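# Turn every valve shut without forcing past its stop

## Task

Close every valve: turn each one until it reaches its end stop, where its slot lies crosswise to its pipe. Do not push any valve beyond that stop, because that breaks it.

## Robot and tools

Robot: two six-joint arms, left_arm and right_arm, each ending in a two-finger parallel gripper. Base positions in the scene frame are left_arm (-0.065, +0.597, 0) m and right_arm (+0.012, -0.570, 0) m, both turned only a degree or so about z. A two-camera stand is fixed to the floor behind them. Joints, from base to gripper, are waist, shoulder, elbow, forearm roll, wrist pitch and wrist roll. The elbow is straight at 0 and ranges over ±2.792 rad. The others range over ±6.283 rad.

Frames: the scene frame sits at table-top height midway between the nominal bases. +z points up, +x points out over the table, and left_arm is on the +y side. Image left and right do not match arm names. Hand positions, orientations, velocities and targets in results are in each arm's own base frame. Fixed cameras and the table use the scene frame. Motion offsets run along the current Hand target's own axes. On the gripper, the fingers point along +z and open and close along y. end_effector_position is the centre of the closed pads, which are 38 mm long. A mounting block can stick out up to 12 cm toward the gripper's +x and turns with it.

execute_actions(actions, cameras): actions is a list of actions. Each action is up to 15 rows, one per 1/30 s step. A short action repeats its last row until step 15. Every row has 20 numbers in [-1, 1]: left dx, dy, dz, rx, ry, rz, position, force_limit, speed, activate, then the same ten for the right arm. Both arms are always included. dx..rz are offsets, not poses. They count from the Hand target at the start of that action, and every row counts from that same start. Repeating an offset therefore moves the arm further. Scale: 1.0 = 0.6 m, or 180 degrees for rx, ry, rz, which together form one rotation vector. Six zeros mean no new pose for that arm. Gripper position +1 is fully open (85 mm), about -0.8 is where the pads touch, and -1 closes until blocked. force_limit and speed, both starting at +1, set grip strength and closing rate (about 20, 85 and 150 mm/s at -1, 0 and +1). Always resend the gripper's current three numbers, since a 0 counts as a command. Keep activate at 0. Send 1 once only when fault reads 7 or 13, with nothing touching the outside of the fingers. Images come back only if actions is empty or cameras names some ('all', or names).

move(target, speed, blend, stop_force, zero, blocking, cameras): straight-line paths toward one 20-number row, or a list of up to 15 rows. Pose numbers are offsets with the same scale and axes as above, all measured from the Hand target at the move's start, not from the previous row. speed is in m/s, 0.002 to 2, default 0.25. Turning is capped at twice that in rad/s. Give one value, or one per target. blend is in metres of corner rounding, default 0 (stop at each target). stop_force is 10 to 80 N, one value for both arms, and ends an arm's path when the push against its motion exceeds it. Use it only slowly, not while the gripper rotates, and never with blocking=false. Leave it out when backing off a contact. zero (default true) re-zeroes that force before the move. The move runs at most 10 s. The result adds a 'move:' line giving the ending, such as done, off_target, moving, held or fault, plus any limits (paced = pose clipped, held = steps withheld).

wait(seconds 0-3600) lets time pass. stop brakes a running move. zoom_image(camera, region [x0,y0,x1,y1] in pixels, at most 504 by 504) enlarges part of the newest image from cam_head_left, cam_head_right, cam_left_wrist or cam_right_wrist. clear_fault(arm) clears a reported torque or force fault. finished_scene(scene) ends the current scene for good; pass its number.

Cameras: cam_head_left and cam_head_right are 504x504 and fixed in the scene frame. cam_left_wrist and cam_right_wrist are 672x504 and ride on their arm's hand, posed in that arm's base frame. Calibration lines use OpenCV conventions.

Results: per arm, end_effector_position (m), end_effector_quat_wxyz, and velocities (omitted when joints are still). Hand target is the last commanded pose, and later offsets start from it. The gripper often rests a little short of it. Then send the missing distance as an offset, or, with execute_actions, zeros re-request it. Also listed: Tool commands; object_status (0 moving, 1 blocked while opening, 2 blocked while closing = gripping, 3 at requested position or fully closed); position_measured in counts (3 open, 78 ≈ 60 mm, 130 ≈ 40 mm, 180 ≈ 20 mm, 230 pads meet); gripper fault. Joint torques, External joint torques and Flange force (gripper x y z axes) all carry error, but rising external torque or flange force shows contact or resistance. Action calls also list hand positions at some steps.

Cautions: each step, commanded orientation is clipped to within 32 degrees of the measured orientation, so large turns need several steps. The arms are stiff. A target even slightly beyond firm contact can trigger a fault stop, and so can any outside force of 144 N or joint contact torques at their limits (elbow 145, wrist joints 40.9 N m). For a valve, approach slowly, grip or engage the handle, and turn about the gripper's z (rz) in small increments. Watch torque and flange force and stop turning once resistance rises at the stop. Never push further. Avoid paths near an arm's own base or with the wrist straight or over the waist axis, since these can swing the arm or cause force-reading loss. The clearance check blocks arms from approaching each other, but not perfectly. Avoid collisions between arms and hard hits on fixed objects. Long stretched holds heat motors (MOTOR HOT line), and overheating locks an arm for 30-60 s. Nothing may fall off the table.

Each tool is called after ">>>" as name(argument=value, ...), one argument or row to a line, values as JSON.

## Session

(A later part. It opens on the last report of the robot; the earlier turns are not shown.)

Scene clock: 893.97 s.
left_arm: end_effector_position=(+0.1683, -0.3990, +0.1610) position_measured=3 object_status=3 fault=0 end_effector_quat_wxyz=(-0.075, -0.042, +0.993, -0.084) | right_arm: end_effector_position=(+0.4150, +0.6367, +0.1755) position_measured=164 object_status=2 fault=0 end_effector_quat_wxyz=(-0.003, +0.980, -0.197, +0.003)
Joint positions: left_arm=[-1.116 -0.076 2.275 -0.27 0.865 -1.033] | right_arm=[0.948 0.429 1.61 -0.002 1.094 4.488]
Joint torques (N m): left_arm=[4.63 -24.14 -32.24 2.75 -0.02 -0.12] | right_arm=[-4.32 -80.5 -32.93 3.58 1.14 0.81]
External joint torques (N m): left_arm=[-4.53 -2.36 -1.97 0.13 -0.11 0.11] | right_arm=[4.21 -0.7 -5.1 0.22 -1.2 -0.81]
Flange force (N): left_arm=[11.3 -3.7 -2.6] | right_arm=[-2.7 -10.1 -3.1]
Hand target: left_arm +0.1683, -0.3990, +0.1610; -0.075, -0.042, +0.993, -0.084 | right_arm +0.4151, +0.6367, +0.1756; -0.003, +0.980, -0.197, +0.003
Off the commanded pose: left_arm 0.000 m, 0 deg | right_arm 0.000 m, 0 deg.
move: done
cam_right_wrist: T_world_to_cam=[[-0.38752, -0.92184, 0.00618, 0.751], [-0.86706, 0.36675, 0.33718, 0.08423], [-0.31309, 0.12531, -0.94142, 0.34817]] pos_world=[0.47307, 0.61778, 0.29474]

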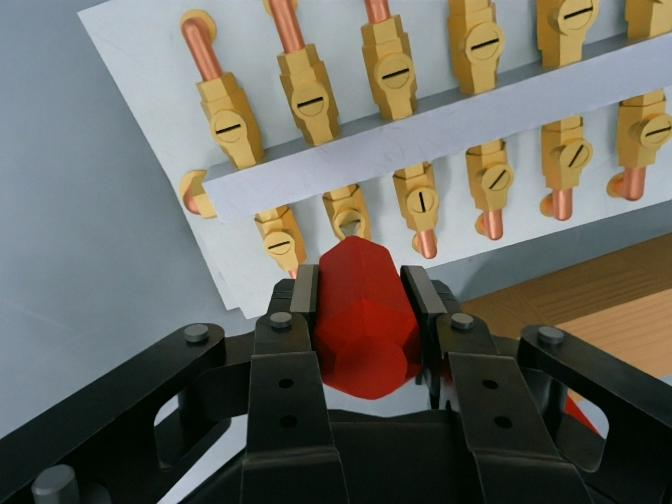

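>>> move(
  target=[
    [0,0,0,0,0,0,1,1,1,0,0,0.0001,0.0002,0,0,0.014,-1,0.8,-0.9,0],
  ],
  speed=0.1,
)

>>> move(
  target=[
    [0,0,0,0,0,0,1,1,1,0,0,0.0001,0,0,0,0.014,-1,0.8,-0.9,0],
  ],
  speed=0.1,
  cameras=["cam_right_wrist"],
)

>>> zoom_image(
  camera="cam_right_wrist",
  region=[325, 200, 373, 236],
)

Scene clock: 898.70 s.
left_arm: end_effector_position=(+0.1683, -0.3990, +0.1610) position_measured=3 object_status=3 fault=0 end_effector_quat_wxyz=(-0.075, -0.042, +0.993, -0.084) | right_arm: end_effector_position=(+0.4152, +0.6367, +0.1756) position_measured=164 object_status=2 fault=0 end_effector_quat_wxyz=(-0.004, +0.976, -0.218, +0.003)
Joint positions: left_arm=[-1.116 -0.076 2.275 -0.27 0.865 -1.033] | right_arm=[0.948 0.429 1.61 -0.002 1.094 4.532]
Joint torques (N m): left_arm=[4.6 -24.17 -32.18 2.81 -0.02 -0.15] | right_arm=[-6.01 -80.51 -33.6 3.81 0.82 1.8]
External joint torques (N m): left_arm=[-4.55 -2.08 -2.03 0.08 -0.1 0.14] | right_arm=[5.78 -0.33 -4.24 -0.04 -0.87 -1.8]
Flange force (N): left_arm=[10.9 -4.1 -2.2] | right_arm=[-4.0 -9.0 -2.6]
Hand target: left_arm +0.1683, -0.3990, +0.1610; -0.075, -0.042, +0.993, -0.084 | right_arm +0.4151, +0.6366, +0.1754; -0.003, +0.976, -0.218, +0.003
Off the commanded pose: left_arm 0.000 m, 0 deg | right_arm 0.000 m, 0 deg.
move: done

Scene clock: 899.27 s.
left_arm: end_effector_position=(+0.1683, -0.3990, +0.1610) position_measured=3 object_status=3 fault=0 end_effector_quat_wxyz=(-0.075, -0.042, +0.993, -0.084) | right_arm: end_effector_position=(+0.4151, +0.6366, +0.1754) position_measured=164 object_status=2 fault=0 end_effector_quat_wxyz=(-0.003, +0.971, -0.240, +0.002)
Joint positions: left_arm=[-1.116 -0.076 2.275 -0.27 0.865 -1.033] | right_arm=[0.948 0.429 1.61 -0.002 1.094 4.576]
Joint torques (N m): left_arm=[4.56 -24.17 -32.2 2.81 0.02 -0.1] | right_arm=[-6.07 -76.4 -31.17 4.27 0.6 2.25]
External joint torques (N m): left_arm=[-4.47 -2.26 -2.04 0.09 -0.15 0.09] | right_arm=[6.12 -4.66 -6.63 -0.5 -0.64 -2.26]
Flange force (N): left_arm=[11.0 -3.9 -2.4] | right_arm=[-4.3 -8.0 -8.3]
Hand target: left_arm +0.1683, -0.3990, +0.1610; -0.075, -0.042, +0.993, -0.084 | right_arm +0.4150, +0.6366, +0.1754; -0.003, +0.971, -0.240, +0.002
Off the commanded pose: left_arm 0.000 m, 0 deg | right_arm 0.000 m, 0 deg.
move: done
cam_right_wrist: T_world_to_cam=[[-0.46706, -0.88421, 0.00574, 0.75997], [-0.83136, 0.44134, 0.33774, 0.02185], [-0.30117, 0.15297, -0.94122, 0.32551]] pos_world=[0.47115, 0.61254, 0.29463]

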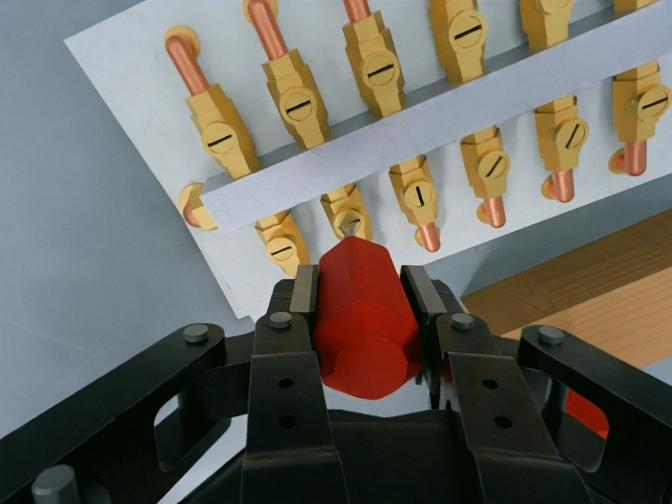

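Scaled by 10.500.

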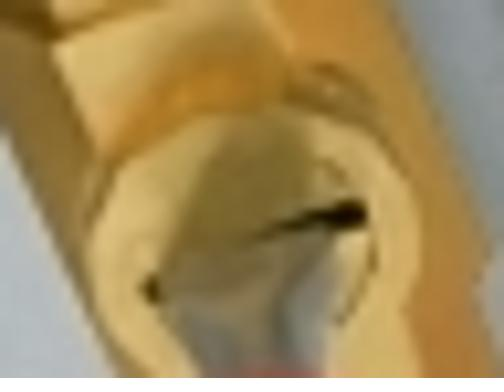

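>>> zoom_image(
  camera="cam_right_wrist",
  region=[380, 60, 672, 260],
)

>>> move(
  target=[
    [0,0,0,0,0,0,1,1,1,0,0,0,-0.0003,0,0,-0.05,-1,0.8,-0.9,0],
    [0,0,0,0,0,0,1,1,1,0,0,0,-0.021,0,0,-0.05,-1,0.8,-0.9,0],
  ],
  speed=0.08,
)

Scaled by 1.726.

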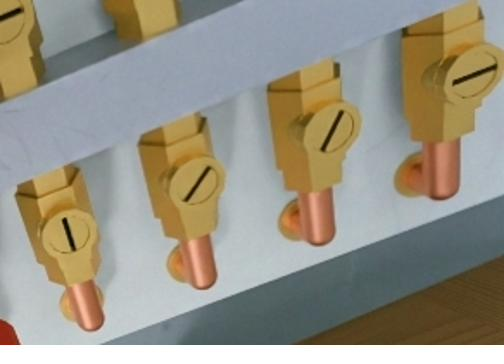

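Scene clock: 905.17 s.
left_arm: end_effector_position=(+0.1683, -0.3990, +0.1610) position_measured=3 object_status=3 fault=0 end_effector_quat_wxyz=(-0.075, -0.042, +0.993, -0.084) | right_arm: end_effector_position=(+0.4149, +0.6365, +0.1880) position_measured=164 object_status=2 fault=0 end_effector_quat_wxyz=(-0.003, +0.987, -0.163, +0.003)
Joint positions: left_arm=[-1.116 -0.076 2.275 -0.27 0.865 -1.033] | right_arm=[0.948 0.42 1.599 -0.002 1.114 4.418]
Joint torques (N m): left_arm=[4.48 -24.43 -32.2 2.77 0 -0.12] | right_arm=[-3.16 -84.29 -38.62 3.88 -0.63 0.23]
External joint torques (N m): left_arm=[-4.36 -2.21 -2.08 0.12 -0.13 0.11] | right_arm=[3.13 4.04 0.62 -0.09 0.58 -0.23]
Flange force (N): left_arm=[10.7 -3.9 -2.5] | right_arm=[-2.5 -5.9 2.5]
Hand target: left_arm +0.1683, -0.3990, +0.1610; -0.075, -0.042, +0.993, -0.084 | right_arm +0.4149, +0.6365, +0.1880; -0.003, +0.987, -0.163, +0.003
Off the commanded pose: left_arm 0.000 m, 0 deg | right_arm 0.000 m, 0 deg.
move: done

>>> move(
  target=[
    [0,0,0,0,0,0,1,1,1,0,0.0152,0.0646,0,0,0,-0.456,-1,0.8,-0.9,0],
    [0,0,0,0,0,0,1,1,1,0,0.0152,0.0646,0.014,0,0,-0.456,-1,0.8,-0.9,0],
  ],
  speed=0.35,
  blend=0.002,
  cameras=["cam_right_wrist"],
)

>>> zoom_image(
  camera="cam_right_wrist",
  region=[325, 200, 373, 236],
)

Scene clock: 913.97 s.
left_arm: end_effector_position=(+0.1683, -0.3990, +0.1610) position_measured=3 object_status=3 fault=0 end_effector_quat_wxyz=(-0.075, -0.042, +0.993, -0.084) | right_arm: end_effector_position=(+0.4112, +0.5969, +0.1794) position_measured=164 object_status=2 fault=0 end_effector_quat_wxyz=(-0.001, +0.851, +0.525, +0.004)
Joint positions: left_arm=[-1.116 -0.076 2.275 -0.27 0.865 -1.033] | right_arm=[0.921 0.376 1.682 -0.002 1.076 2.958]
Joint torques (N m): left_arm=[4.32 -24.27 -32.16 2.78 -0.01 -0.09] | right_arm=[-3.13 -78.39 -37.41 3.73 -0.75 0.21]
External joint torques (N m): left_arm=[-4.24 -2.16 -2.06 0.1 -0.12 0.07] | right_arm=[3.21 3.07 -0.03 0.08 0.64 -0.21]
Flange force (N): left_arm=[10.4 -3.9 -2.5] | right_arm=[5.6 -3.4 1.3]
Hand target: left_arm +0.1683, -0.3990, +0.1610; -0.075, -0.042, +0.993, -0.084 | right_arm +0.4112, +0.5969, +0.1794; -0.001, +0.851, +0.525, +0.004
Off the commanded pose: left_arm 0.000 m, 0 deg | right_arm 0.000 m, 0 deg.
move: done
cam_right_wrist: T_world_to_cam=[[0.8927, -0.45032, 0.01701, -0.09707], [-0.4297, -0.83925, 0.33319, 0.63496], [-0.13577, -0.30475, -0.94271, 0.53961]] pos_world=[0.43276, 0.65362, 0.29878]

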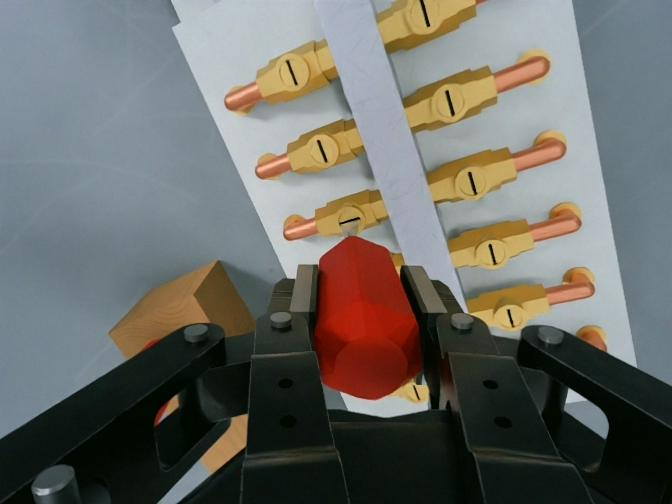

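Scaled by 10.500.

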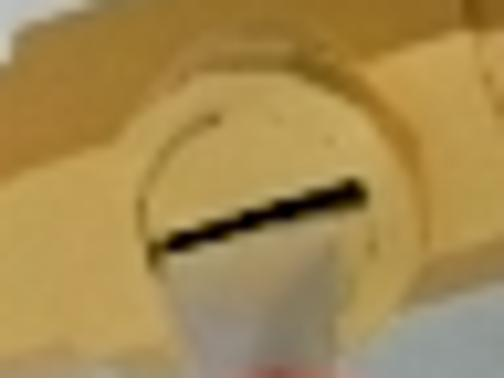

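>>> move(
  target=[0,0,0,0,0,0,1,1,1,0,0.0012,0.0003,0.0006,0,0,-0.038,-1,0.8,-0.9,0],
  speed=0.1,
  cameras=["cam_right_wrist"],
)

>>> zoom_image(
  camera="cam_right_wrist",
  region=[325, 200, 373, 236],
)

Scene clock: 918.00 s.
left_arm: end_effector_position=(+0.1683, -0.3990, +0.1610) position_measured=3 object_status=3 fault=0 end_effector_quat_wxyz=(-0.075, -0.042, +0.993, -0.084) | right_arm: end_effector_position=(+0.4117, +0.5975, +0.1790) position_measured=164 object_status=2 fault=0 end_effector_quat_wxyz=(+0.000, +0.818, +0.575, +0.004)
Joint positions: left_arm=[-1.116 -0.076 2.275 -0.27 0.865 -1.033] | right_arm=[0.921 0.377 1.68 -0.002 1.076 2.839]
Joint torques (N m): left_arm=[4.21 -24.17 -32.18 2.81 -0.01 -0.12] | right_arm=[-3.32 -78.97 -37.51 3.78 -0.69 0.14]
External joint torques (N m): left_arm=[-4.12 -2.31 -2.05 0.09 -0.12 0.11] | right_arm=[3.09 3.39 0.06 0.03 0.59 -0.14]
Flange force (N): left_arm=[10.2 -3.5 -2.7] | right_arm=[6.2 -2.6 1.7]
Hand target: left_arm +0.1683, -0.3990, +0.1610; -0.075, -0.042, +0.993, -0.084 | right_arm +0.4117, +0.5975, +0.1790; +0.000, +0.818, +0.575, +0.004
Off the commanded pose: left_arm 0.000 m, 0 deg | right_arm 0.000 m, 0 deg.
move: done
cam_right_wrist: T_world_to_cam=[[0.94002, -0.34065, 0.01814, -0.18238], [-0.32686, -0.88418, 0.33375, 0.62014], [-0.09766, -0.31966, -0.94249, 0.53269]] pos_world=[0.42616, 0.65646, 0.29838]

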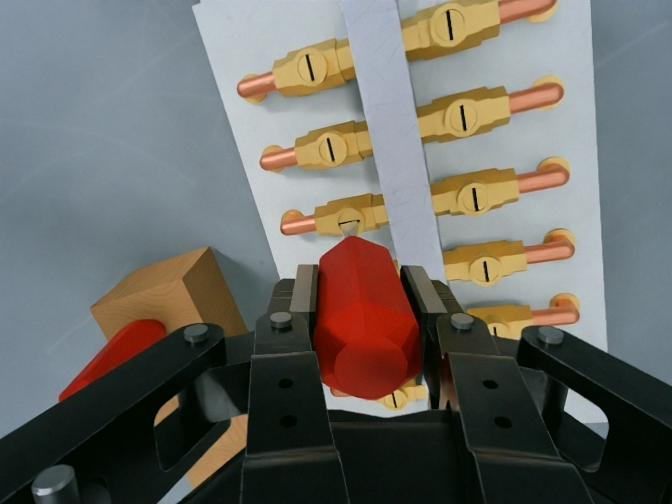

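Scaled by 10.500.

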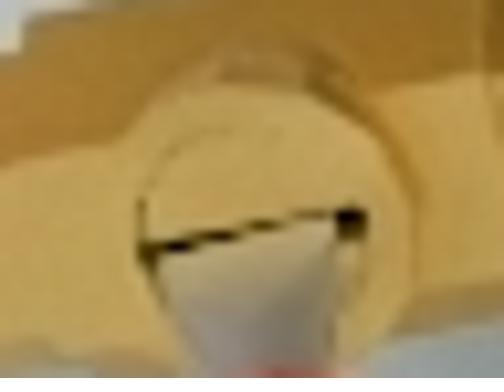

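>>> move(
  target=[0,0,0,0,0,0,1,1,1,0,0,-0.0003,0.0078,0,0,0,-1,0.8,-0.9,0],
  speed=0.006,
  stop_force=10,
  cameras=["cam_right_wrist"],
)

>>> zoom_image(
  camera="cam_right_wrist",
  region=[325, 200, 373, 236],
)

Scene clock: 921.63 s.
left_arm: end_effector_position=(+0.1683, -0.3990, +0.1610) position_measured=3 object_status=3 fault=0 end_effector_quat_wxyz=(-0.075, -0.042, +0.993, -0.084) | right_arm: end_effector_position=(+0.4117, +0.5976, +0.1769) position_measured=164 object_status=2 fault=0 end_effector_quat_wxyz=(+0.000, +0.818, +0.575, +0.004)
Joint positions: left_arm=[-1.116 -0.076 2.275 -0.27 0.865 -1.033] | right_arm=[0.921 0.379 1.682 -0.002 1.072 2.839]
Joint torques (N m): left_arm=[4.37 -24.31 -32.1 2.82 0.04 -0.18] | right_arm=[-4.85 -65.14 -28.62 3.03 -0.69 0.24]
External joint torques (N m): left_arm=[-4.28 -2.2 -2.21 0.07 -0.17 0.17] | right_arm=[4.88 -10.56 -8.83 0.79 0.59 -0.24]
Flange force (N): left_arm=[10.3 -4.0 -2.5] | right_arm=[5.7 -5.1 -17.1]
Hand target: left_arm +0.1683, -0.3990, +0.1610; -0.075, -0.042, +0.993, -0.084 | right_arm +0.4117, +0.5976, +0.1769; +0.000, +0.818, +0.575, +0.004 (not the last commanded pose)
Off the commanded pose: left_arm 0.000 m, 0 deg | right_arm 0.003 m, 0 deg.
move: contact (right_arm)
cam_right_wrist: T_world_to_cam=[[0.93998, -0.34075, 0.01803, -0.18232], [-0.32696, -0.88429, 0.33336, 0.6211], [-0.09765, -0.31924, -0.94263, 0.53048]] pos_world=[0.42626, 0.65646, 0.29628]

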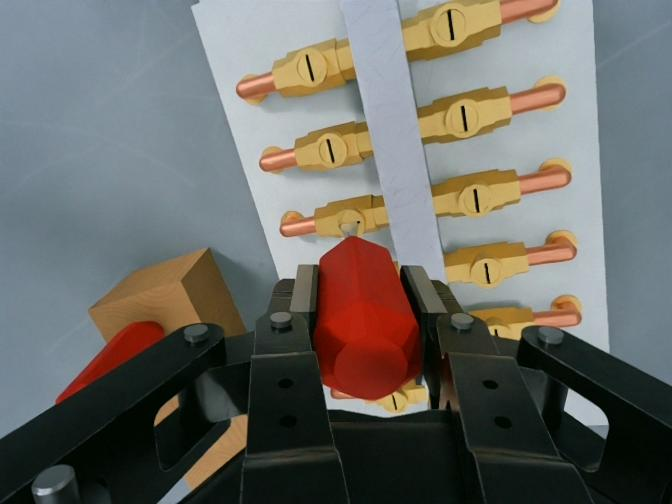

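Scaled by 10.500.

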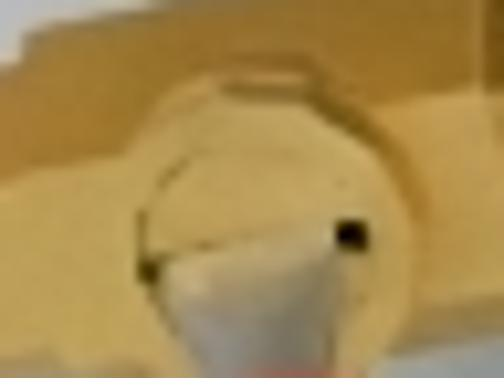

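>>> move(
  target=[0,0,0,0,0,0,1,1,1,0,0.0004,-0.0003,-0.0033,0,0,0.004,-1,0.8,-0.9,0],
  speed=0.05,
)

>>> move(
  target=[0,0,0,0,0,0,1,1,1,0,0,0,0.0078,0,0,0,-1,0.8,-0.9,0],
  speed=0.006,
  stop_force=10,
  cameras=["cam_right_wrist"],
)

>>> zoom_image(
  camera="cam_right_wrist",
  region=[325, 200, 373, 236],
)

Scene clock: 925.70 s.
left_arm: end_effector_position=(+0.1683, -0.3990, +0.1610) position_measured=3 object_status=3 fault=0 end_effector_quat_wxyz=(-0.075, -0.042, +0.993, -0.084) | right_arm: end_effector_position=(+0.4116, +0.5978, +0.1789) position_measured=164 object_status=2 fault=0 end_effector_quat_wxyz=(+0.000, +0.822, +0.570, +0.004)
Joint positions: left_arm=[-1.116 -0.076 2.275 -0.27 0.865 -1.033] | right_arm=[0.921 0.378 1.68 -0.002 1.075 2.852]
Joint torques (N m): left_arm=[4.14 -24.17 -32.15 2.82 0.02 -0.17] | right_arm=[-3.09 -79.22 -37.57 3.75 -0.65 0.29]
External joint torques (N m): left_arm=[-4.12 -1.93 -2.1 0.08 -0.15 0.16] | right_arm=[2.96 3.47 0.02 0.07 0.55 -0.29]
Flange force (N): left_arm=[9.7 -4.1 -2.2] | right_arm=[6.2 -2.3 1.8]
Hand target: left_arm +0.1683, -0.3990, +0.1610; -0.075, -0.042, +0.993, -0.084 | right_arm +0.4116, +0.5979, +0.1789; +0.000, +0.822, +0.570, +0.004
Off the commanded pose: left_arm 0.000 m, 0 deg | right_arm 0.000 m, 0 deg.
move: done

Scene clock: 926.63 s.
left_arm: end_effector_position=(+0.1683, -0.3990, +0.1610) position_measured=3 object_status=3 fault=0 end_effector_quat_wxyz=(-0.075, -0.042, +0.993, -0.084) | right_arm: end_effector_position=(+0.4117, +0.5980, +0.1769) position_measured=164 object_status=2 fault=0 end_effector_quat_wxyz=(-0.001, +0.822, +0.570, +0.005)
Joint positions: left_arm=[-1.116 -0.076 2.275 -0.27 0.865 -1.033] | right_arm=[0.921 0.379 1.682 -0.002 1.072 2.852]
Joint torques (N m): left_arm=[4.33 -24.21 -32.15 2.78 0.03 -0.12] | right_arm=[-3.82 -65.5 -29.4 3.55 -1.18 0.24]
External joint torques (N m): left_arm=[-4.24 -2.24 -2.07 0.1 -0.16 0.11] | right_arm=[3.76 -10.29 -8.1 0.27 1.07 -0.24]
Flange force (N): left_arm=[10.4 -3.7 -2.5] | right_arm=[4.4 -3.9 -17.0]
Hand target: left_arm +0.1683, -0.3990, +0.1610; -0.075, -0.042, +0.993, -0.084 | right_arm +0.4117, +0.5979, +0.1769; -0.001, +0.822, +0.570, +0.005 (not the last commanded pose)
Off the commanded pose: left_arm 0.000 m, 0 deg | right_arm 0.003 m, 0 deg.
move: contact (right_arm)
cam_right_wrist: T_world_to_cam=[[0.93563, -0.35252, 0.01802, -0.17332], [-0.33806, -0.88022, 0.33305, 0.62362], [-0.10155, -0.31771, -0.94273, 0.53128]] pos_world=[0.42694, 0.65661, 0.29628]

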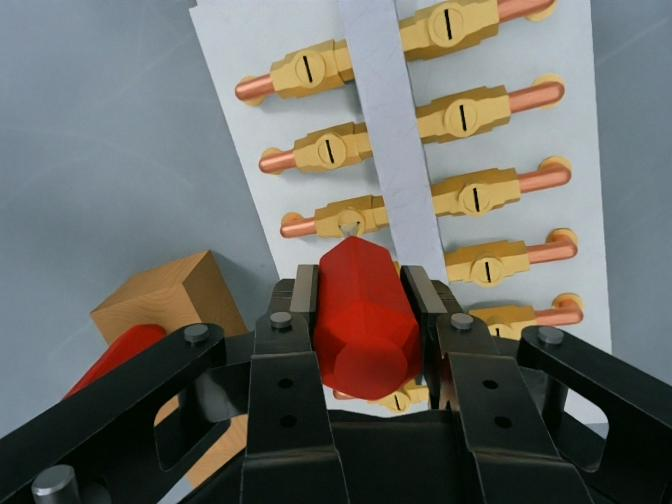

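Scaled by 10.500.

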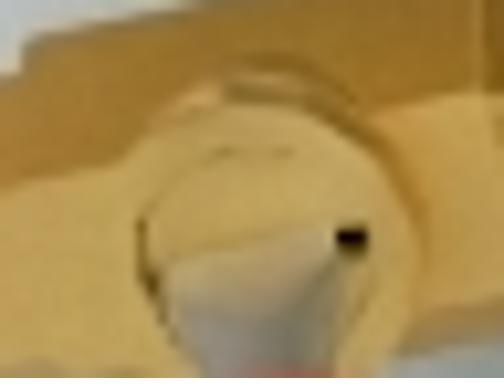

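>>> move(
  target=[0,0,0,0,0,0,1,1,1,0,-0.0004,-0.0002,-0.003,0,0,0.012,-1,0.8,-0.9,0],
  speed=0.05,
  cameras=["cam_right_wrist"],
)

>>> zoom_image(
  camera="cam_right_wrist",
  region=[325, 200, 373, 236],
)

Scene clock: 931.50 s.
left_arm: end_effector_position=(+0.1683, -0.3990, +0.1610) position_measured=3 object_status=3 fault=0 end_effector_quat_wxyz=(-0.075, -0.042, +0.993, -0.084) | right_arm: end_effector_position=(+0.4115, +0.5977, +0.1787) position_measured=164 object_status=2 fault=0 end_effector_quat_wxyz=(-0.001, +0.833, +0.554, +0.005)
Joint positions: left_arm=[-1.116 -0.076 2.275 -0.27 0.865 -1.033] | right_arm=[0.921 0.377 1.681 -0.002 1.074 2.889]
Joint torques (N m): left_arm=[4.3 -24.11 -32 2.82 -0.05 -0.15] | right_arm=[-3.16 -79.1 -37.54 3.73 -0.68 0.22]
External joint torques (N m): left_arm=[-4.2 -2.42 -2.18 0.07 -0.08 0.14] | right_arm=[3.22 2.87 -0.21 0.11 0.56 -0.22]
Flange force (N): left_arm=[10.4 -3.6 -3.0] | right_arm=[5.9 -3.0 1.1]
Hand target: left_arm +0.1683, -0.3990, +0.1610; -0.075, -0.042, +0.993, -0.084 | right_arm +0.4115, +0.5978, +0.1787; -0.001, +0.833, +0.554, +0.005
Off the commanded pose: left_arm 0.000 m, 0 deg | right_arm 0.000 m, 0 deg.
move: done
cam_right_wrist: T_world_to_cam=[[0.92166, -0.38759, 0.01774, -0.14649], [-0.37098, -0.86692, 0.3329, 0.62841], [-0.11365, -0.3134, -0.9428, 0.5353]] pos_world=[0.42898, 0.65577, 0.29808]

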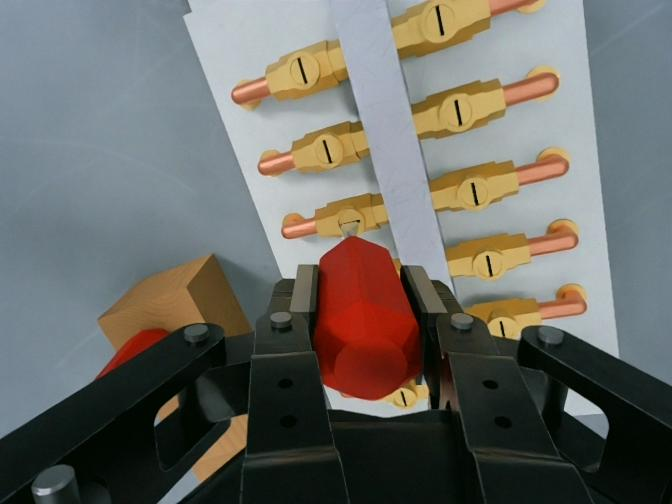

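Scaled by 10.500.

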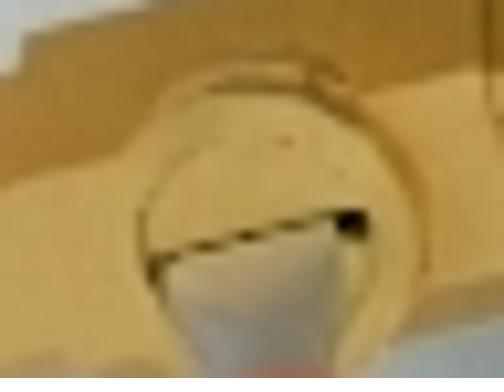

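>>> move(
  target=[0,0,0,0,0,0,1,1,1,0,-0.0008,0,0,0,0,0,-1,0.8,-0.9,0],
  speed=0.05,
)

>>> move(
  target=[0,0,0,0,0,0,1,1,1,0,0,0,0.0078,0,0,0,-1,0.8,-0.9,0],
  speed=0.006,
  stop_force=10,
  cameras=["cam_right_wrist"],
)

>>> zoom_image(
  camera="cam_right_wrist",
  region=[325, 200, 373, 236],
)

Scene clock: 935.60 s.
left_arm: end_effector_position=(+0.1683, -0.3990, +0.1610) position_measured=3 object_status=3 fault=0 end_effector_quat_wxyz=(-0.075, -0.042, +0.993, -0.084) | right_arm: end_effector_position=(+0.4113, +0.5973, +0.1787) position_measured=164 object_status=2 fault=0 end_effector_quat_wxyz=(-0.001, +0.833, +0.554, +0.005)
Joint positions: left_arm=[-1.116 -0.076 2.275 -0.27 0.865 -1.033] | right_arm=[0.921 0.377 1.682 -0.002 1.074 2.889]
Joint torques (N m): left_arm=[4.31 -24.31 -32.28 2.79 0 -0.13] | right_arm=[-3.18 -79.15 -37.57 3.77 -0.69 0.24]
External joint torques (N m): left_arm=[-4.22 -2.08 -1.94 0.1 -0.14 0.12] | right_arm=[3.4 3.49 0.01 0.06 0.58 -0.24]
Flange force (N): left_arm=[10.3 -3.7 -2.2] | right_arm=[6.3 -3.1 1.7]
Hand target: left_arm +0.1683, -0.3990, +0.1610; -0.075, -0.042, +0.993, -0.084 | right_arm +0.4113, +0.5973, +0.1787; -0.001, +0.833, +0.554, +0.005
Off the commanded pose: left_arm 0.000 m, 0 deg | right_arm 0.000 m, 0 deg.
move: done

Scene clock: 936.93 s.
left_arm: end_effector_position=(+0.1683, -0.3990, +0.1610) position_measured=3 object_status=3 fault=0 end_effector_quat_wxyz=(-0.075, -0.042, +0.993, -0.084) | right_arm: end_effector_position=(+0.4114, +0.5974, +0.1745) position_measured=164 object_status=2 fault=0 end_effector_quat_wxyz=(-0.001, +0.833, +0.554, +0.005)
Joint positions: left_arm=[-1.116 -0.076 2.275 -0.27 0.865 -1.033] | right_arm=[0.921 0.38 1.686 -0.002 1.067 2.889]
Joint torques (N m): left_arm=[4.45 -24.37 -32.1 2.79 0 -0.12] | right_arm=[-3.82 -65.3 -28.99 3.71 -1 0.45]
External joint torques (N m): left_arm=[-4.37 -2 -2.12 0.1 -0.14 0.11] | right_arm=[3.92 -10.53 -8.41 0.11 0.89 -0.45]
Flange force (N): left_arm=[10.5 -4.2 -2.2] | right_arm=[4.5 -3.9 -17.2]
Hand target: left_arm +0.1683, -0.3990, +0.1610; -0.075, -0.042, +0.993, -0.084 | right_arm +0.4114, +0.5974, +0.1745; -0.001, +0.833, +0.554, +0.005
Off the commanded pose: left_arm 0.000 m, 0 deg | right_arm 0.000 m, 0 deg.
move: contact (right_arm)
cam_right_wrist: T_world_to_cam=[[0.92168, -0.38756, 0.01774, -0.14651], [-0.37098, -0.86701, 0.33267, 0.62955], [-0.11354, -0.3132, -0.94288, 0.53105]] pos_world=[0.42888, 0.65537, 0.29388]

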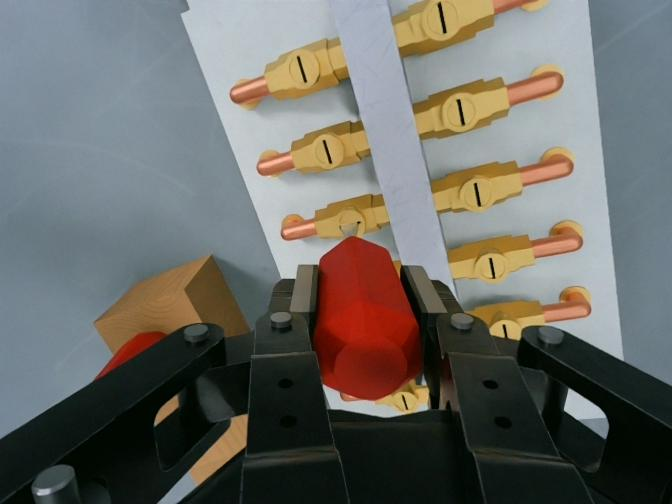

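Scaled by 10.500.

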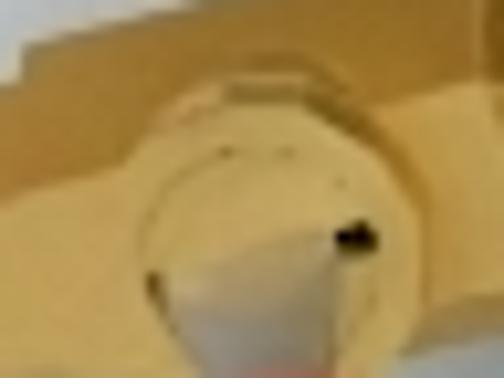

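>>> move(
  target=[
    [0,0,0,0,0,0,1,1,1,0,0,0,-0.0004,0,0,0,-1,0.8,-0.9,0],
    [0,0,0,0,0,0,1,1,1,0,0,0.0002,-0.0006,0,0,0.139,-1,0.8,-0.9,0],
  ],
  speed=0.18,
)

>>> move(
  target=[
    [0,0,0,0,0,0,1,1,1,0,0,0.0002,-0.0002,0,0,0.139,-1,0.8,-0.9,0],
  ],
  speed=0.18,
)

>>> move(
  target=[
    [0,0,0,0,0,0,1,1,1,0,0,0.0002,-0.0002,0,0,0.139,-1,0.8,-0.9,0],
  ],
  speed=0.18,
  cameras=["cam_right_wrist"],
)

>>> zoom_image(
  camera="cam_right_wrist",
  region=[325, 200, 373, 236],
)

Scene clock: 943.10 s.
left_arm: end_effector_position=(+0.1683, -0.3990, +0.1610) position_measured=3 object_status=3 fault=0 end_effector_quat_wxyz=(-0.075, -0.042, +0.993, -0.084) | right_arm: end_effector_position=(+0.4115, +0.5973, +0.1748) position_measured=164 object_status=2 fault=0 end_effector_quat_wxyz=(-0.002, +0.933, +0.360, +0.004)
Joint positions: left_arm=[-1.116 -0.076 2.275 -0.27 0.865 -1.033] | right_arm=[0.921 0.38 1.685 -0.002 1.067 3.326]
Joint torques (N m): left_arm=[4.22 -24.22 -32.27 2.81 0.01 -0.13] | right_arm=[-3.27 -78.56 -36.01 4.11 -0.06 1.33]
External joint torques (N m): left_arm=[-4.12 -2.28 -1.96 0.08 -0.14 0.12] | right_arm=[2.89 2.98 -1.36 -0.35 -0.05 -1.33]
Flange force (N): left_arm=[10.2 -3.4 -2.5] | right_arm=[6.5 -3.7 1.2]
Hand target: left_arm +0.1683, -0.3990, +0.1610; -0.075, -0.042, +0.993, -0.084 | right_arm +0.4115, +0.5973, +0.1748; -0.002, +0.933, +0.360, +0.004
Off the commanded pose: left_arm 0.000 m, 0 deg | right_arm 0.000 m, 0 deg.
move: done

Scene clock: 944.73 s.
left_arm: end_effector_position=(+0.1683, -0.3990, +0.1610) position_measured=3 object_status=3 fault=0 end_effector_quat_wxyz=(-0.075, -0.042, +0.993, -0.084) | right_arm: end_effector_position=(+0.4116, +0.5972, +0.1750) position_measured=164 object_status=2 fault=0 end_effector_quat_wxyz=(-0.003, +0.989, +0.150, +0.004)
Joint positions: left_arm=[-1.116 -0.076 2.275 -0.27 0.865 -1.033] | right_arm=[0.92 0.38 1.685 -0.002 1.068 3.762]
Joint torques (N m): left_arm=[4.15 -24.24 -32.06 2.81 -0.03 -0.12] | right_arm=[-4.38 -73.25 -32.28 4.18 0.29 1.31]
External joint torques (N m): left_arm=[-4.04 -2.28 -2.18 0.08 -0.1 0.11] | right_arm=[3.99 -1.9 -4.98 -0.44 -0.39 -1.31]
Flange force (N): left_arm=[10.0 -3.7 -2.9] | right_arm=[3.8 -7.7 -5.3]
Hand target: left_arm +0.1683, -0.3990, +0.1610; -0.075, -0.042, +0.993, -0.084 | right_arm +0.4116, +0.5973, +0.1750; -0.003, +0.989, +0.150, +0.004
Off the commanded pose: left_arm 0.000 m, 0 deg | right_arm 0.000 m, 0 deg.
move: done

Scene clock: 946.37 s.
left_arm: end_effector_position=(+0.1683, -0.3990, +0.1610) position_measured=3 object_status=3 fault=0 end_effector_quat_wxyz=(-0.075, -0.042, +0.993, -0.084) | right_arm: end_effector_position=(+0.4116, +0.5971, +0.1751) position_measured=164 object_status=2 fault=0 end_effector_quat_wxyz=(-0.003, +0.998, -0.068, +0.003)
Joint positions: left_arm=[-1.116 -0.076 2.275 -0.27 0.865 -1.033] | right_arm=[0.92 0.379 1.685 -0.002 1.068 4.199]
Joint torques (N m): left_arm=[4.58 -24.16 -32.17 2.82 0.03 -0.15] | right_arm=[-3.76 -64.47 -26.94 4.49 0.24 1.68]
External joint torques (N m): left_arm=[-4.55 -1.95 -2 0.07 -0.16 0.14] | right_arm=[3.59 -11.29 -10.57 -0.75 -0.32 -1.68]
Flange force (N): left_arm=[10.8 -4.2 -1.9] | right_arm=[0.4 -6.6 -17.7]
Hand target: left_arm +0.1683, -0.3990, +0.1610; -0.075, -0.042, +0.993, -0.084 | right_arm +0.4116, +0.5971, +0.1751; -0.003, +0.998, -0.068, +0.003
Off the commanded pose: left_arm 0.000 m, 0 deg | right_arm 0.000 m, 0 deg.
move: done
cam_right_wrist: T_world_to_cam=[[-0.13685, -0.99057, 0.00656, 0.65099], [-0.93308, 0.13112, 0.33491, 0.26419], [-0.33261, 0.03971, -0.94223, 0.41093]] pos_world=[0.47228, 0.59389, 0.29444]

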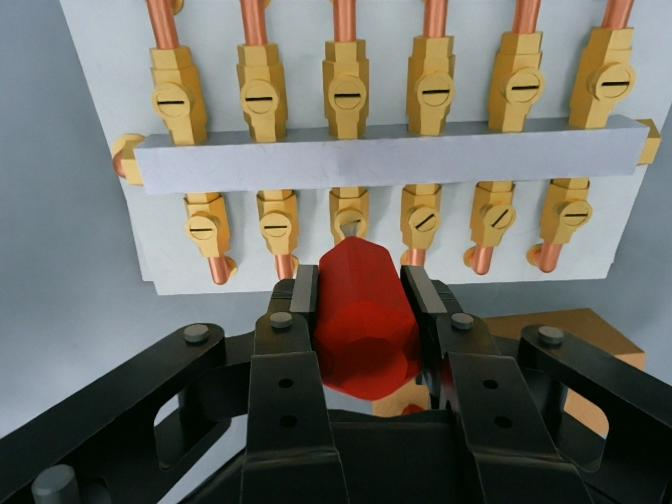

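Scaled by 10.500.

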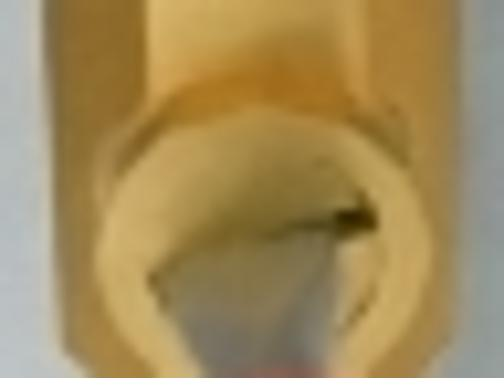

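>>> move(
  target=[
    [0,0,0,0,0,0,1,1,1,0,0,0.0002,-0.0008,0,0,0.056,-1,0.8,-0.9,0],
  ],
  speed=0.15,
)

>>> move(
  target=[
    [0,0,0,0,0,0,1,1,1,0,0,0.0001,0,0,0,0.028,-1,0.8,-0.9,0],
  ],
  speed=0.1,
  cameras=["cam_right_wrist"],
)

>>> zoom_image(
  camera="cam_right_wrist",
  region=[325, 200, 373, 236],
)

Scene clock: 951.63 s.
left_arm: end_effector_position=(+0.1683, -0.3990, +0.1610) position_measured=3 object_status=3 fault=0 end_effector_quat_wxyz=(-0.075, -0.042, +0.993, -0.084) | right_arm: end_effector_position=(+0.4116, +0.5969, +0.1754) position_measured=164 object_status=2 fault=0 end_effector_quat_wxyz=(-0.004, +0.988, -0.155, +0.003)
Joint positions: left_arm=[-1.116 -0.076 2.275 -0.27 0.865 -1.033] | right_arm=[0.92 0.379 1.685 -0.002 1.068 4.375]
Joint torques (N m): left_arm=[4.21 -24.07 -32.13 2.81 -0.02 -0.17] | right_arm=[-4.97 -76.49 -31.61 4.29 2.42 1.64]
External joint torques (N m): left_arm=[-4.14 -2.27 -2.14 0.08 -0.12 0.16] | right_arm=[5.22 0.2 -6.06 -0.52 -2.49 -1.64]
Flange force (N): left_arm=[10.1 -3.7 -2.7] | right_arm=[-1.4 -12.5 -1.1]
Hand target: left_arm +0.1683, -0.3990, +0.1610; -0.075, -0.042, +0.993, -0.084 | right_arm +0.4116, +0.5970, +0.1756; -0.004, +0.988, -0.155, +0.003
Off the commanded pose: left_arm 0.000 m, 0 deg | right_arm 0.000 m, 0 deg.
move: done

Scene clock: 952.43 s.
left_arm: end_effector_position=(+0.1683, -0.3990, +0.1610) position_measured=3 object_status=3 fault=0 end_effector_quat_wxyz=(-0.075, -0.042, +0.993, -0.084) | right_arm: end_effector_position=(+0.4116, +0.5970, +0.1756) position_measured=164 object_status=2 fault=0 end_effector_quat_wxyz=(-0.004, +0.980, -0.199, +0.003)
Joint positions: left_arm=[-1.116 -0.076 2.275 -0.27 0.865 -1.033] | right_arm=[0.92 0.379 1.685 -0.002 1.068 4.463]
Joint torques (N m): left_arm=[4.72 -24.17 -32.13 2.78 -0.03 -0.14] | right_arm=[-3.97 -79.67 -34.46 4.58 1.73 1.56]
External joint torques (N m): left_arm=[-4.6 -2.43 -2.12 0.11 -0.09 0.12] | right_arm=[4.13 3.84 -2.96 -0.84 -1.79 -1.56]
Flange force (N): left_arm=[11.4 -3.9 -2.8] | right_arm=[-1.3 -11.2 3.4]
Hand target: left_arm +0.1683, -0.3990, +0.1610; -0.075, -0.042, +0.993, -0.084 | right_arm +0.4115, +0.5970, +0.1756; -0.004, +0.980, -0.198, +0.003
Off the commanded pose: left_arm 0.000 m, 0 deg | right_arm 0.000 m, 0 deg.
move: done
cam_right_wrist: T_world_to_cam=[[-0.39044, -0.92061, 0.00525, 0.71357], [-0.86608, 0.36924, 0.33699, 0.09396], [-0.31217, 0.12702, -0.94149, 0.35066]] pos_world=[0.46946, 0.57768, 0.29473]

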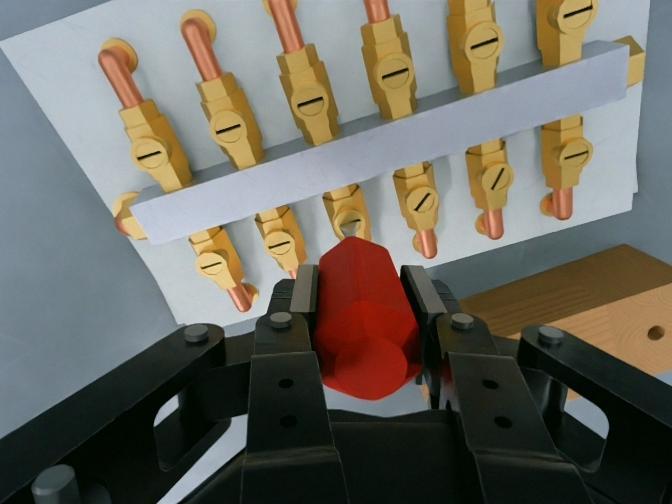

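Scaled by 10.500.

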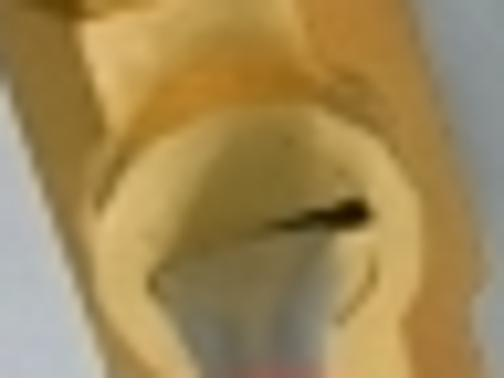

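>>> move(
  target=[
    [0,0,0,0,0,0,1,1,1,0,0,0.0002,0.0005,0,0,0.014,-1,0.8,-0.9,0],
  ],
  speed=0.1,
)

>>> move(
  target=[
    [0,0,0,0,0,0,1,1,1,0,0,0.0001,0,0,0,0.014,-1,0.8,-0.9,0],
  ],
  speed=0.1,
  cameras=["cam_right_wrist"],
)

>>> zoom_image(
  camera="cam_right_wrist",
  region=[325, 200, 373, 236],
)

Scene clock: 956.40 s.
left_arm: end_effector_position=(+0.1683, -0.3990, +0.1610) position_measured=3 object_status=3 fault=0 end_effector_quat_wxyz=(-0.075, -0.042, +0.993, -0.084) | right_arm: end_effector_position=(+0.4115, +0.5969, +0.1753) position_measured=164 object_status=2 fault=0 end_effector_quat_wxyz=(-0.004, +0.975, -0.220, +0.003)
Joint positions: left_arm=[-1.116 -0.076 2.275 -0.27 0.865 -1.033] | right_arm=[0.92 0.379 1.686 -0.002 1.068 4.506]
Joint torques (N m): left_arm=[4.27 -24.35 -32.1 2.82 -0.02 -0.14] | right_arm=[-3.67 -64.48 -24.63 4.73 1.89 1.68]
External joint torques (N m): left_arm=[-4.22 -1.82 -2.08 0.07 -0.12 0.13] | right_arm=[3.49 -11.33 -12.85 -0.99 -1.95 -1.68]
Flange force (N): left_arm=[9.9 -4.3 -2.0] | right_arm=[-0.9 -10.0 -17.0]
Hand target: left_arm +0.1683, -0.3990, +0.1610; -0.075, -0.042, +0.993, -0.084 | right_arm +0.4115, +0.5968, +0.1753; -0.004, +0.975, -0.220, +0.003
Off the commanded pose: left_arm 0.000 m, 0 deg | right_arm 0.000 m, 0 deg.
move: done

Scene clock: 956.97 s.
left_arm: end_effector_position=(+0.1683, -0.3990, +0.1610) position_measured=3 object_status=3 fault=0 end_effector_quat_wxyz=(-0.075, -0.042, +0.993, -0.084) | right_arm: end_effector_position=(+0.4115, +0.5968, +0.1753) position_measured=164 object_status=2 fault=0 end_effector_quat_wxyz=(-0.004, +0.970, -0.241, +0.003)
Joint positions: left_arm=[-1.116 -0.076 2.275 -0.27 0.865 -1.033] | right_arm=[0.92 0.379 1.686 -0.002 1.068 4.55]
Joint torques (N m): left_arm=[4.31 -24.24 -32.14 2.83 0.03 -0.16] | right_arm=[-4.4 -59.65 -21.5 4.81 2.03 2.19]
External joint torques (N m): left_arm=[-4.26 -1.97 -2.08 0.07 -0.16 0.15] | right_arm=[4.33 -15.74 -15.86 -1.09 -2.08 -2.19]
Flange force (N): left_arm=[10.1 -4.1 -2.1] | right_arm=[-1.8 -10.0 -22.9]
Hand target: left_arm +0.1683, -0.3990, +0.1610; -0.075, -0.042, +0.993, -0.084 | right_arm +0.4115, +0.5968, +0.1753; -0.004, +0.970, -0.241, +0.003
Off the commanded pose: left_arm 0.000 m, 0 deg | right_arm 0.000 m, 0 deg.
move: done
cam_right_wrist: T_world_to_cam=[[-0.4697, -0.88281, 0.00493, 0.72351], [-0.8302, 0.44359, 0.33764, 0.03481], [-0.30027, 0.15449, -0.94126, 0.32908]] pos_world=[0.46754, 0.57244, 0.29443]

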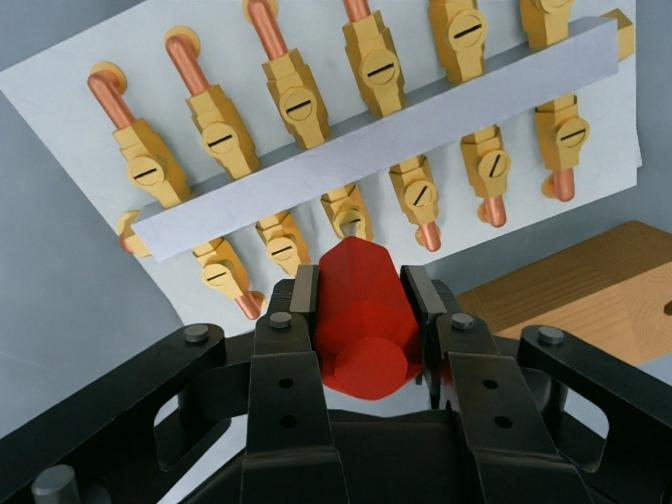

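Scaled by 10.500.

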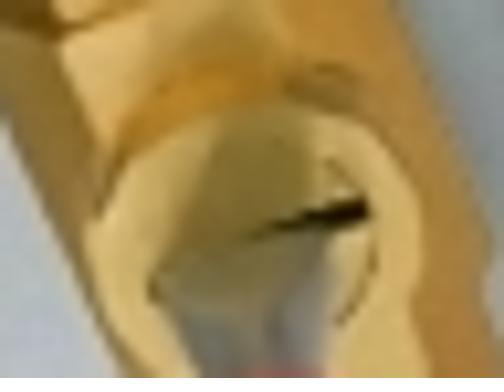

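>>> zoom_image(
  camera="cam_right_wrist",
  region=[380, 130, 520, 235],
)

>>> move(
  target=[
    [0,0,0,0,0,0,1,1,1,0,0,0,-0.0003,0,0,-0.05,-1,0.8,-0.9,0],
    [0,0,0,0,0,0,1,1,1,0,0,0,-0.021,0,0,-0.05,-1,0.8,-0.9,0],
  ],
  speed=0.08,
)

Scaled by 3.600.

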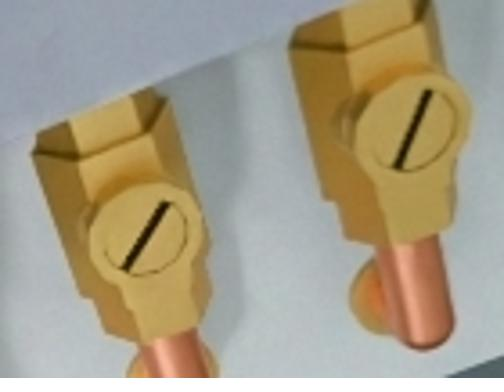

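Scene clock: 963.50 s.
left_arm: end_effector_position=(+0.1683, -0.3990, +0.1610) position_measured=3 object_status=3 fault=0 end_effector_quat_wxyz=(-0.075, -0.042, +0.993, -0.084) | right_arm: end_effector_position=(+0.4114, +0.5967, +0.1878) position_measured=164 object_status=2 fault=0 end_effector_quat_wxyz=(-0.004, +0.986, -0.164, +0.003)
Joint positions: left_arm=[-1.116 -0.076 2.275 -0.27 0.865 -1.033] | right_arm=[0.92 0.369 1.675 -0.002 1.089 4.393]
Joint torques (N m): left_arm=[4.17 -24.21 -32.05 2.81 0.02 -0.12] | right_arm=[-3.34 -78.7 -38.34 3.73 -0.68 0.23]
External joint torques (N m): left_arm=[-4.12 -2.05 -2.18 0.08 -0.16 0.11] | right_arm=[3.23 3.65 0.48 0.04 0.61 -0.23]
Flange force (N): left_arm=[9.9 -4.1 -2.4] | right_arm=[-2.7 -5.8 2.2]
Hand target: left_arm +0.1683, -0.3990, +0.1610; -0.075, -0.042, +0.993, -0.084 | right_arm +0.4114, +0.5967, +0.1879; -0.004, +0.986, -0.165, +0.003
Off the commanded pose: left_arm 0.000 m, 0 deg | right_arm 0.000 m, 0 deg.
move: done

>>> move(
  target=[
    [0,0,0,0,0,0,1,1,1,0,0.0153,0.065,0,0,0,-0.2,-1,0.8,-0.9,0],
    [0,0,0,0,0,0,1,1,1,0,0.0153,0.065,0.0147,0,0,-0.2,-1,0.8,-0.9,0],
  ],
  speed=0.35,
  blend=0.002,
  cameras=["cam_right_wrist"],
)

>>> zoom_image(
  camera="cam_right_wrist",
  region=[325, 200, 373, 236],
)

Scene clock: 971.37 s.
left_arm: end_effector_position=(+0.1683, -0.3990, +0.1610) position_measured=3 object_status=3 fault=0 end_effector_quat_wxyz=(-0.075, -0.042, +0.993, -0.084) | right_arm: end_effector_position=(+0.4075, +0.5569, +0.1788) position_measured=164 object_status=2 fault=0 end_effector_quat_wxyz=(-0.003, +0.989, +0.148, +0.004)
Joint positions: left_arm=[-1.116 -0.076 2.275 -0.27 0.865 -1.033] | right_arm=[0.89 0.326 1.754 -0.002 1.052 3.734]
Joint torques (N m): left_arm=[4.53 -24.29 -32.27 2.77 -0.03 -0.14] | right_arm=[-3.02 -73.05 -36.93 3.67 -0.71 0.21]
External joint torques (N m): left_arm=[-4.42 -2.23 -1.99 0.13 -0.11 0.13] | right_arm=[3.13 3.29 0.04 0.05 0.61 -0.21]
Flange force (N): left_arm=[10.8 -3.8 -2.4] | right_arm=[1.6 -6.5 1.6]
Hand target: left_arm +0.1683, -0.3990, +0.1610; -0.075, -0.042, +0.993, -0.084 | right_arm +0.4075, +0.5569, +0.1788; -0.003, +0.989, +0.148, +0.004
Off the commanded pose: left_arm 0.000 m, 0 deg | right_arm 0.000 m, 0 deg.
move: done
cam_right_wrist: T_world_to_cam=[[0.29192, -0.95639, 0.00983, 0.41619], [-0.9029, -0.27218, 0.3327, 0.47706], [-0.31551, -0.106, -0.94298, 0.48894]] pos_world=[0.46351, 0.57971, 0.29825]

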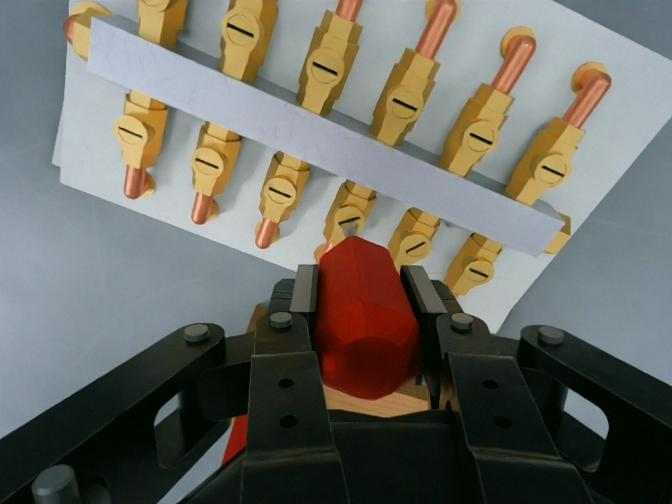

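Scaled by 10.500.

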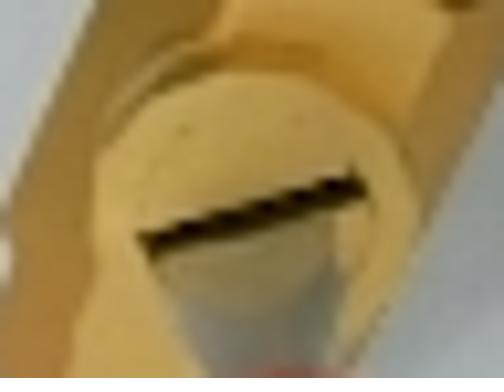

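>>> move(
  target=[0,0,0,0,0,0,1,1,1,0,0.0016,0,0,0,0,-0.018,-1,0.8,-0.9,0],
  speed=0.1,
  cameras=["cam_right_wrist"],
)

>>> zoom_image(
  camera="cam_right_wrist",
  region=[325, 200, 373, 236],
)

Scene clock: 977.40 s.
left_arm: end_effector_position=(+0.1683, -0.3990, +0.1610) position_measured=3 object_status=3 fault=0 end_effector_quat_wxyz=(-0.075, -0.042, +0.993, -0.084) | right_arm: end_effector_position=(+0.4084, +0.5572, +0.1788) position_measured=164 object_status=2 fault=0 end_effector_quat_wxyz=(-0.002, +0.984, +0.176, +0.004)
Joint positions: left_arm=[-1.116 -0.076 2.275 -0.27 0.865 -1.033] | right_arm=[0.889 0.327 1.753 -0.002 1.052 3.677]
Joint torques (N m): left_arm=[4.46 -24.32 -32.16 2.84 -0.04 -0.11] | right_arm=[-3.04 -73.48 -36.97 3.65 -0.67 0.17]
External joint torques (N m): left_arm=[-4.38 -2.12 -2.12 0.06 -0.1 0.1] | right_arm=[3.46 2.74 -0.09 0.08 0.57 -0.17]
Flange force (N): left_arm=[10.6 -4.1 -2.4] | right_arm=[1.2 -6.6 1.2]
Hand target: left_arm +0.1683, -0.3990, +0.1610; -0.075, -0.042, +0.993, -0.084 | right_arm +0.4084, +0.5572, +0.1788; -0.002, +0.984, +0.176, +0.004
Off the commanded pose: left_arm 0.000 m, 0 deg | right_arm 0.000 m, 0 deg.
move: done
cam_right_wrist: T_world_to_cam=[[0.34553, -0.93835, 0.01034, 0.38415], [-0.88619, -0.32266, 0.3325, 0.49933], [-0.30866, -0.12405, -0.94305, 0.49653]] pos_world=[0.46303, 0.58318, 0.29825]

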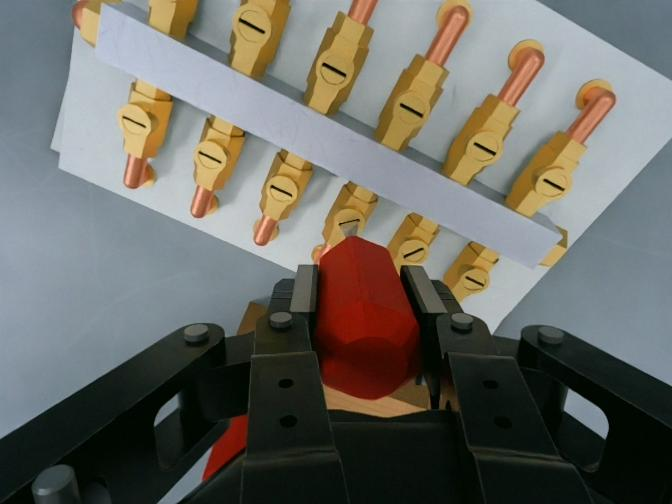

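Scaled by 10.500.

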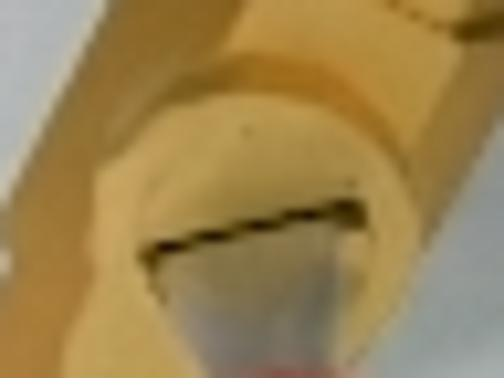

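>>> move(
  target=[0,0,0,0,0,0,1,1,1,0,0,0,0.0078,0,0,0,-1,0.8,-0.9,0],
  speed=0.006,
  stop_force=10,
  cameras=["cam_right_wrist"],
)

>>> zoom_image(
  camera="cam_right_wrist",
  region=[325, 200, 373, 236],
)

Scene clock: 980.93 s.
left_arm: end_effector_position=(+0.1683, -0.3990, +0.1610) position_measured=3 object_status=3 fault=0 end_effector_quat_wxyz=(-0.075, -0.042, +0.993, -0.084) | right_arm: end_effector_position=(+0.4085, +0.5573, +0.1749) position_measured=164 object_status=2 fault=0 end_effector_quat_wxyz=(-0.003, +0.984, +0.176, +0.004)
Joint positions: left_arm=[-1.116 -0.076 2.275 -0.27 0.865 -1.033] | right_arm=[0.889 0.33 1.756 -0.002 1.046 3.677]
Joint torques (N m): left_arm=[4.35 -24.17 -32.11 2.8 0.01 -0.12] | right_arm=[-3.71 -63.2 -30.61 3.69 -1.1 0.36]
External joint torques (N m): left_arm=[-4.29 -2.17 -2.16 0.1 -0.14 0.11] | right_arm=[3.85 -7.66 -6.37 0.04 1.01 -0.36]
Flange force (N): left_arm=[10.4 -4.0 -2.5] | right_arm=[-0.4 -5.8 -13.7]
Hand target: left_arm +0.1683, -0.3990, +0.1610; -0.075, -0.042, +0.993, -0.084 | right_arm +0.4085, +0.5573, +0.1749; -0.003, +0.984, +0.176, +0.004 (not the last commanded pose)
Off the commanded pose: left_arm 0.000 m, 0 deg | right_arm 0.001 m, 0 deg.
move: contact (right_arm)
cam_right_wrist: T_world_to_cam=[[0.34557, -0.93834, 0.01016, 0.38422], [-0.88621, -0.32277, 0.33235, 0.50074], [-0.30858, -0.12386, -0.9431, 0.49271]] pos_world=[0.46303, 0.58318, 0.29435]

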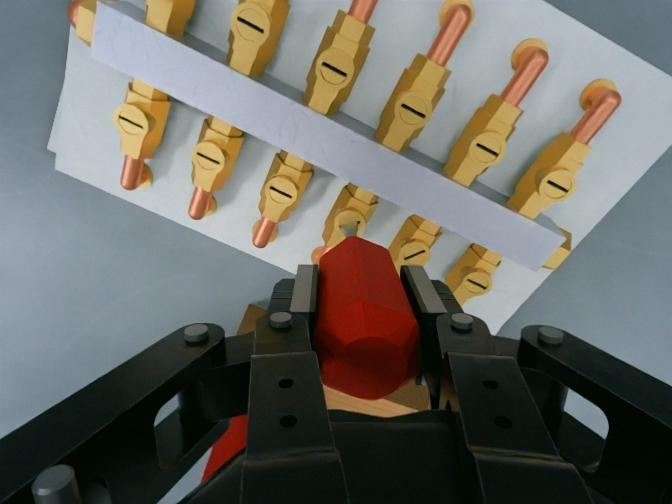

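Scaled by 10.500.

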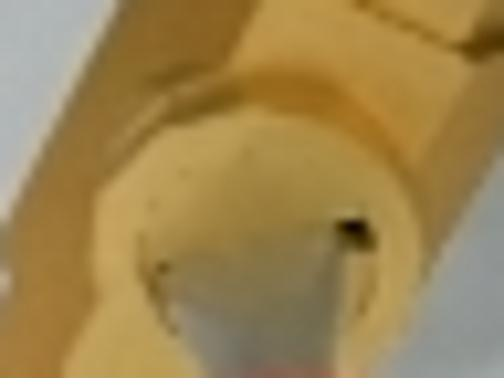

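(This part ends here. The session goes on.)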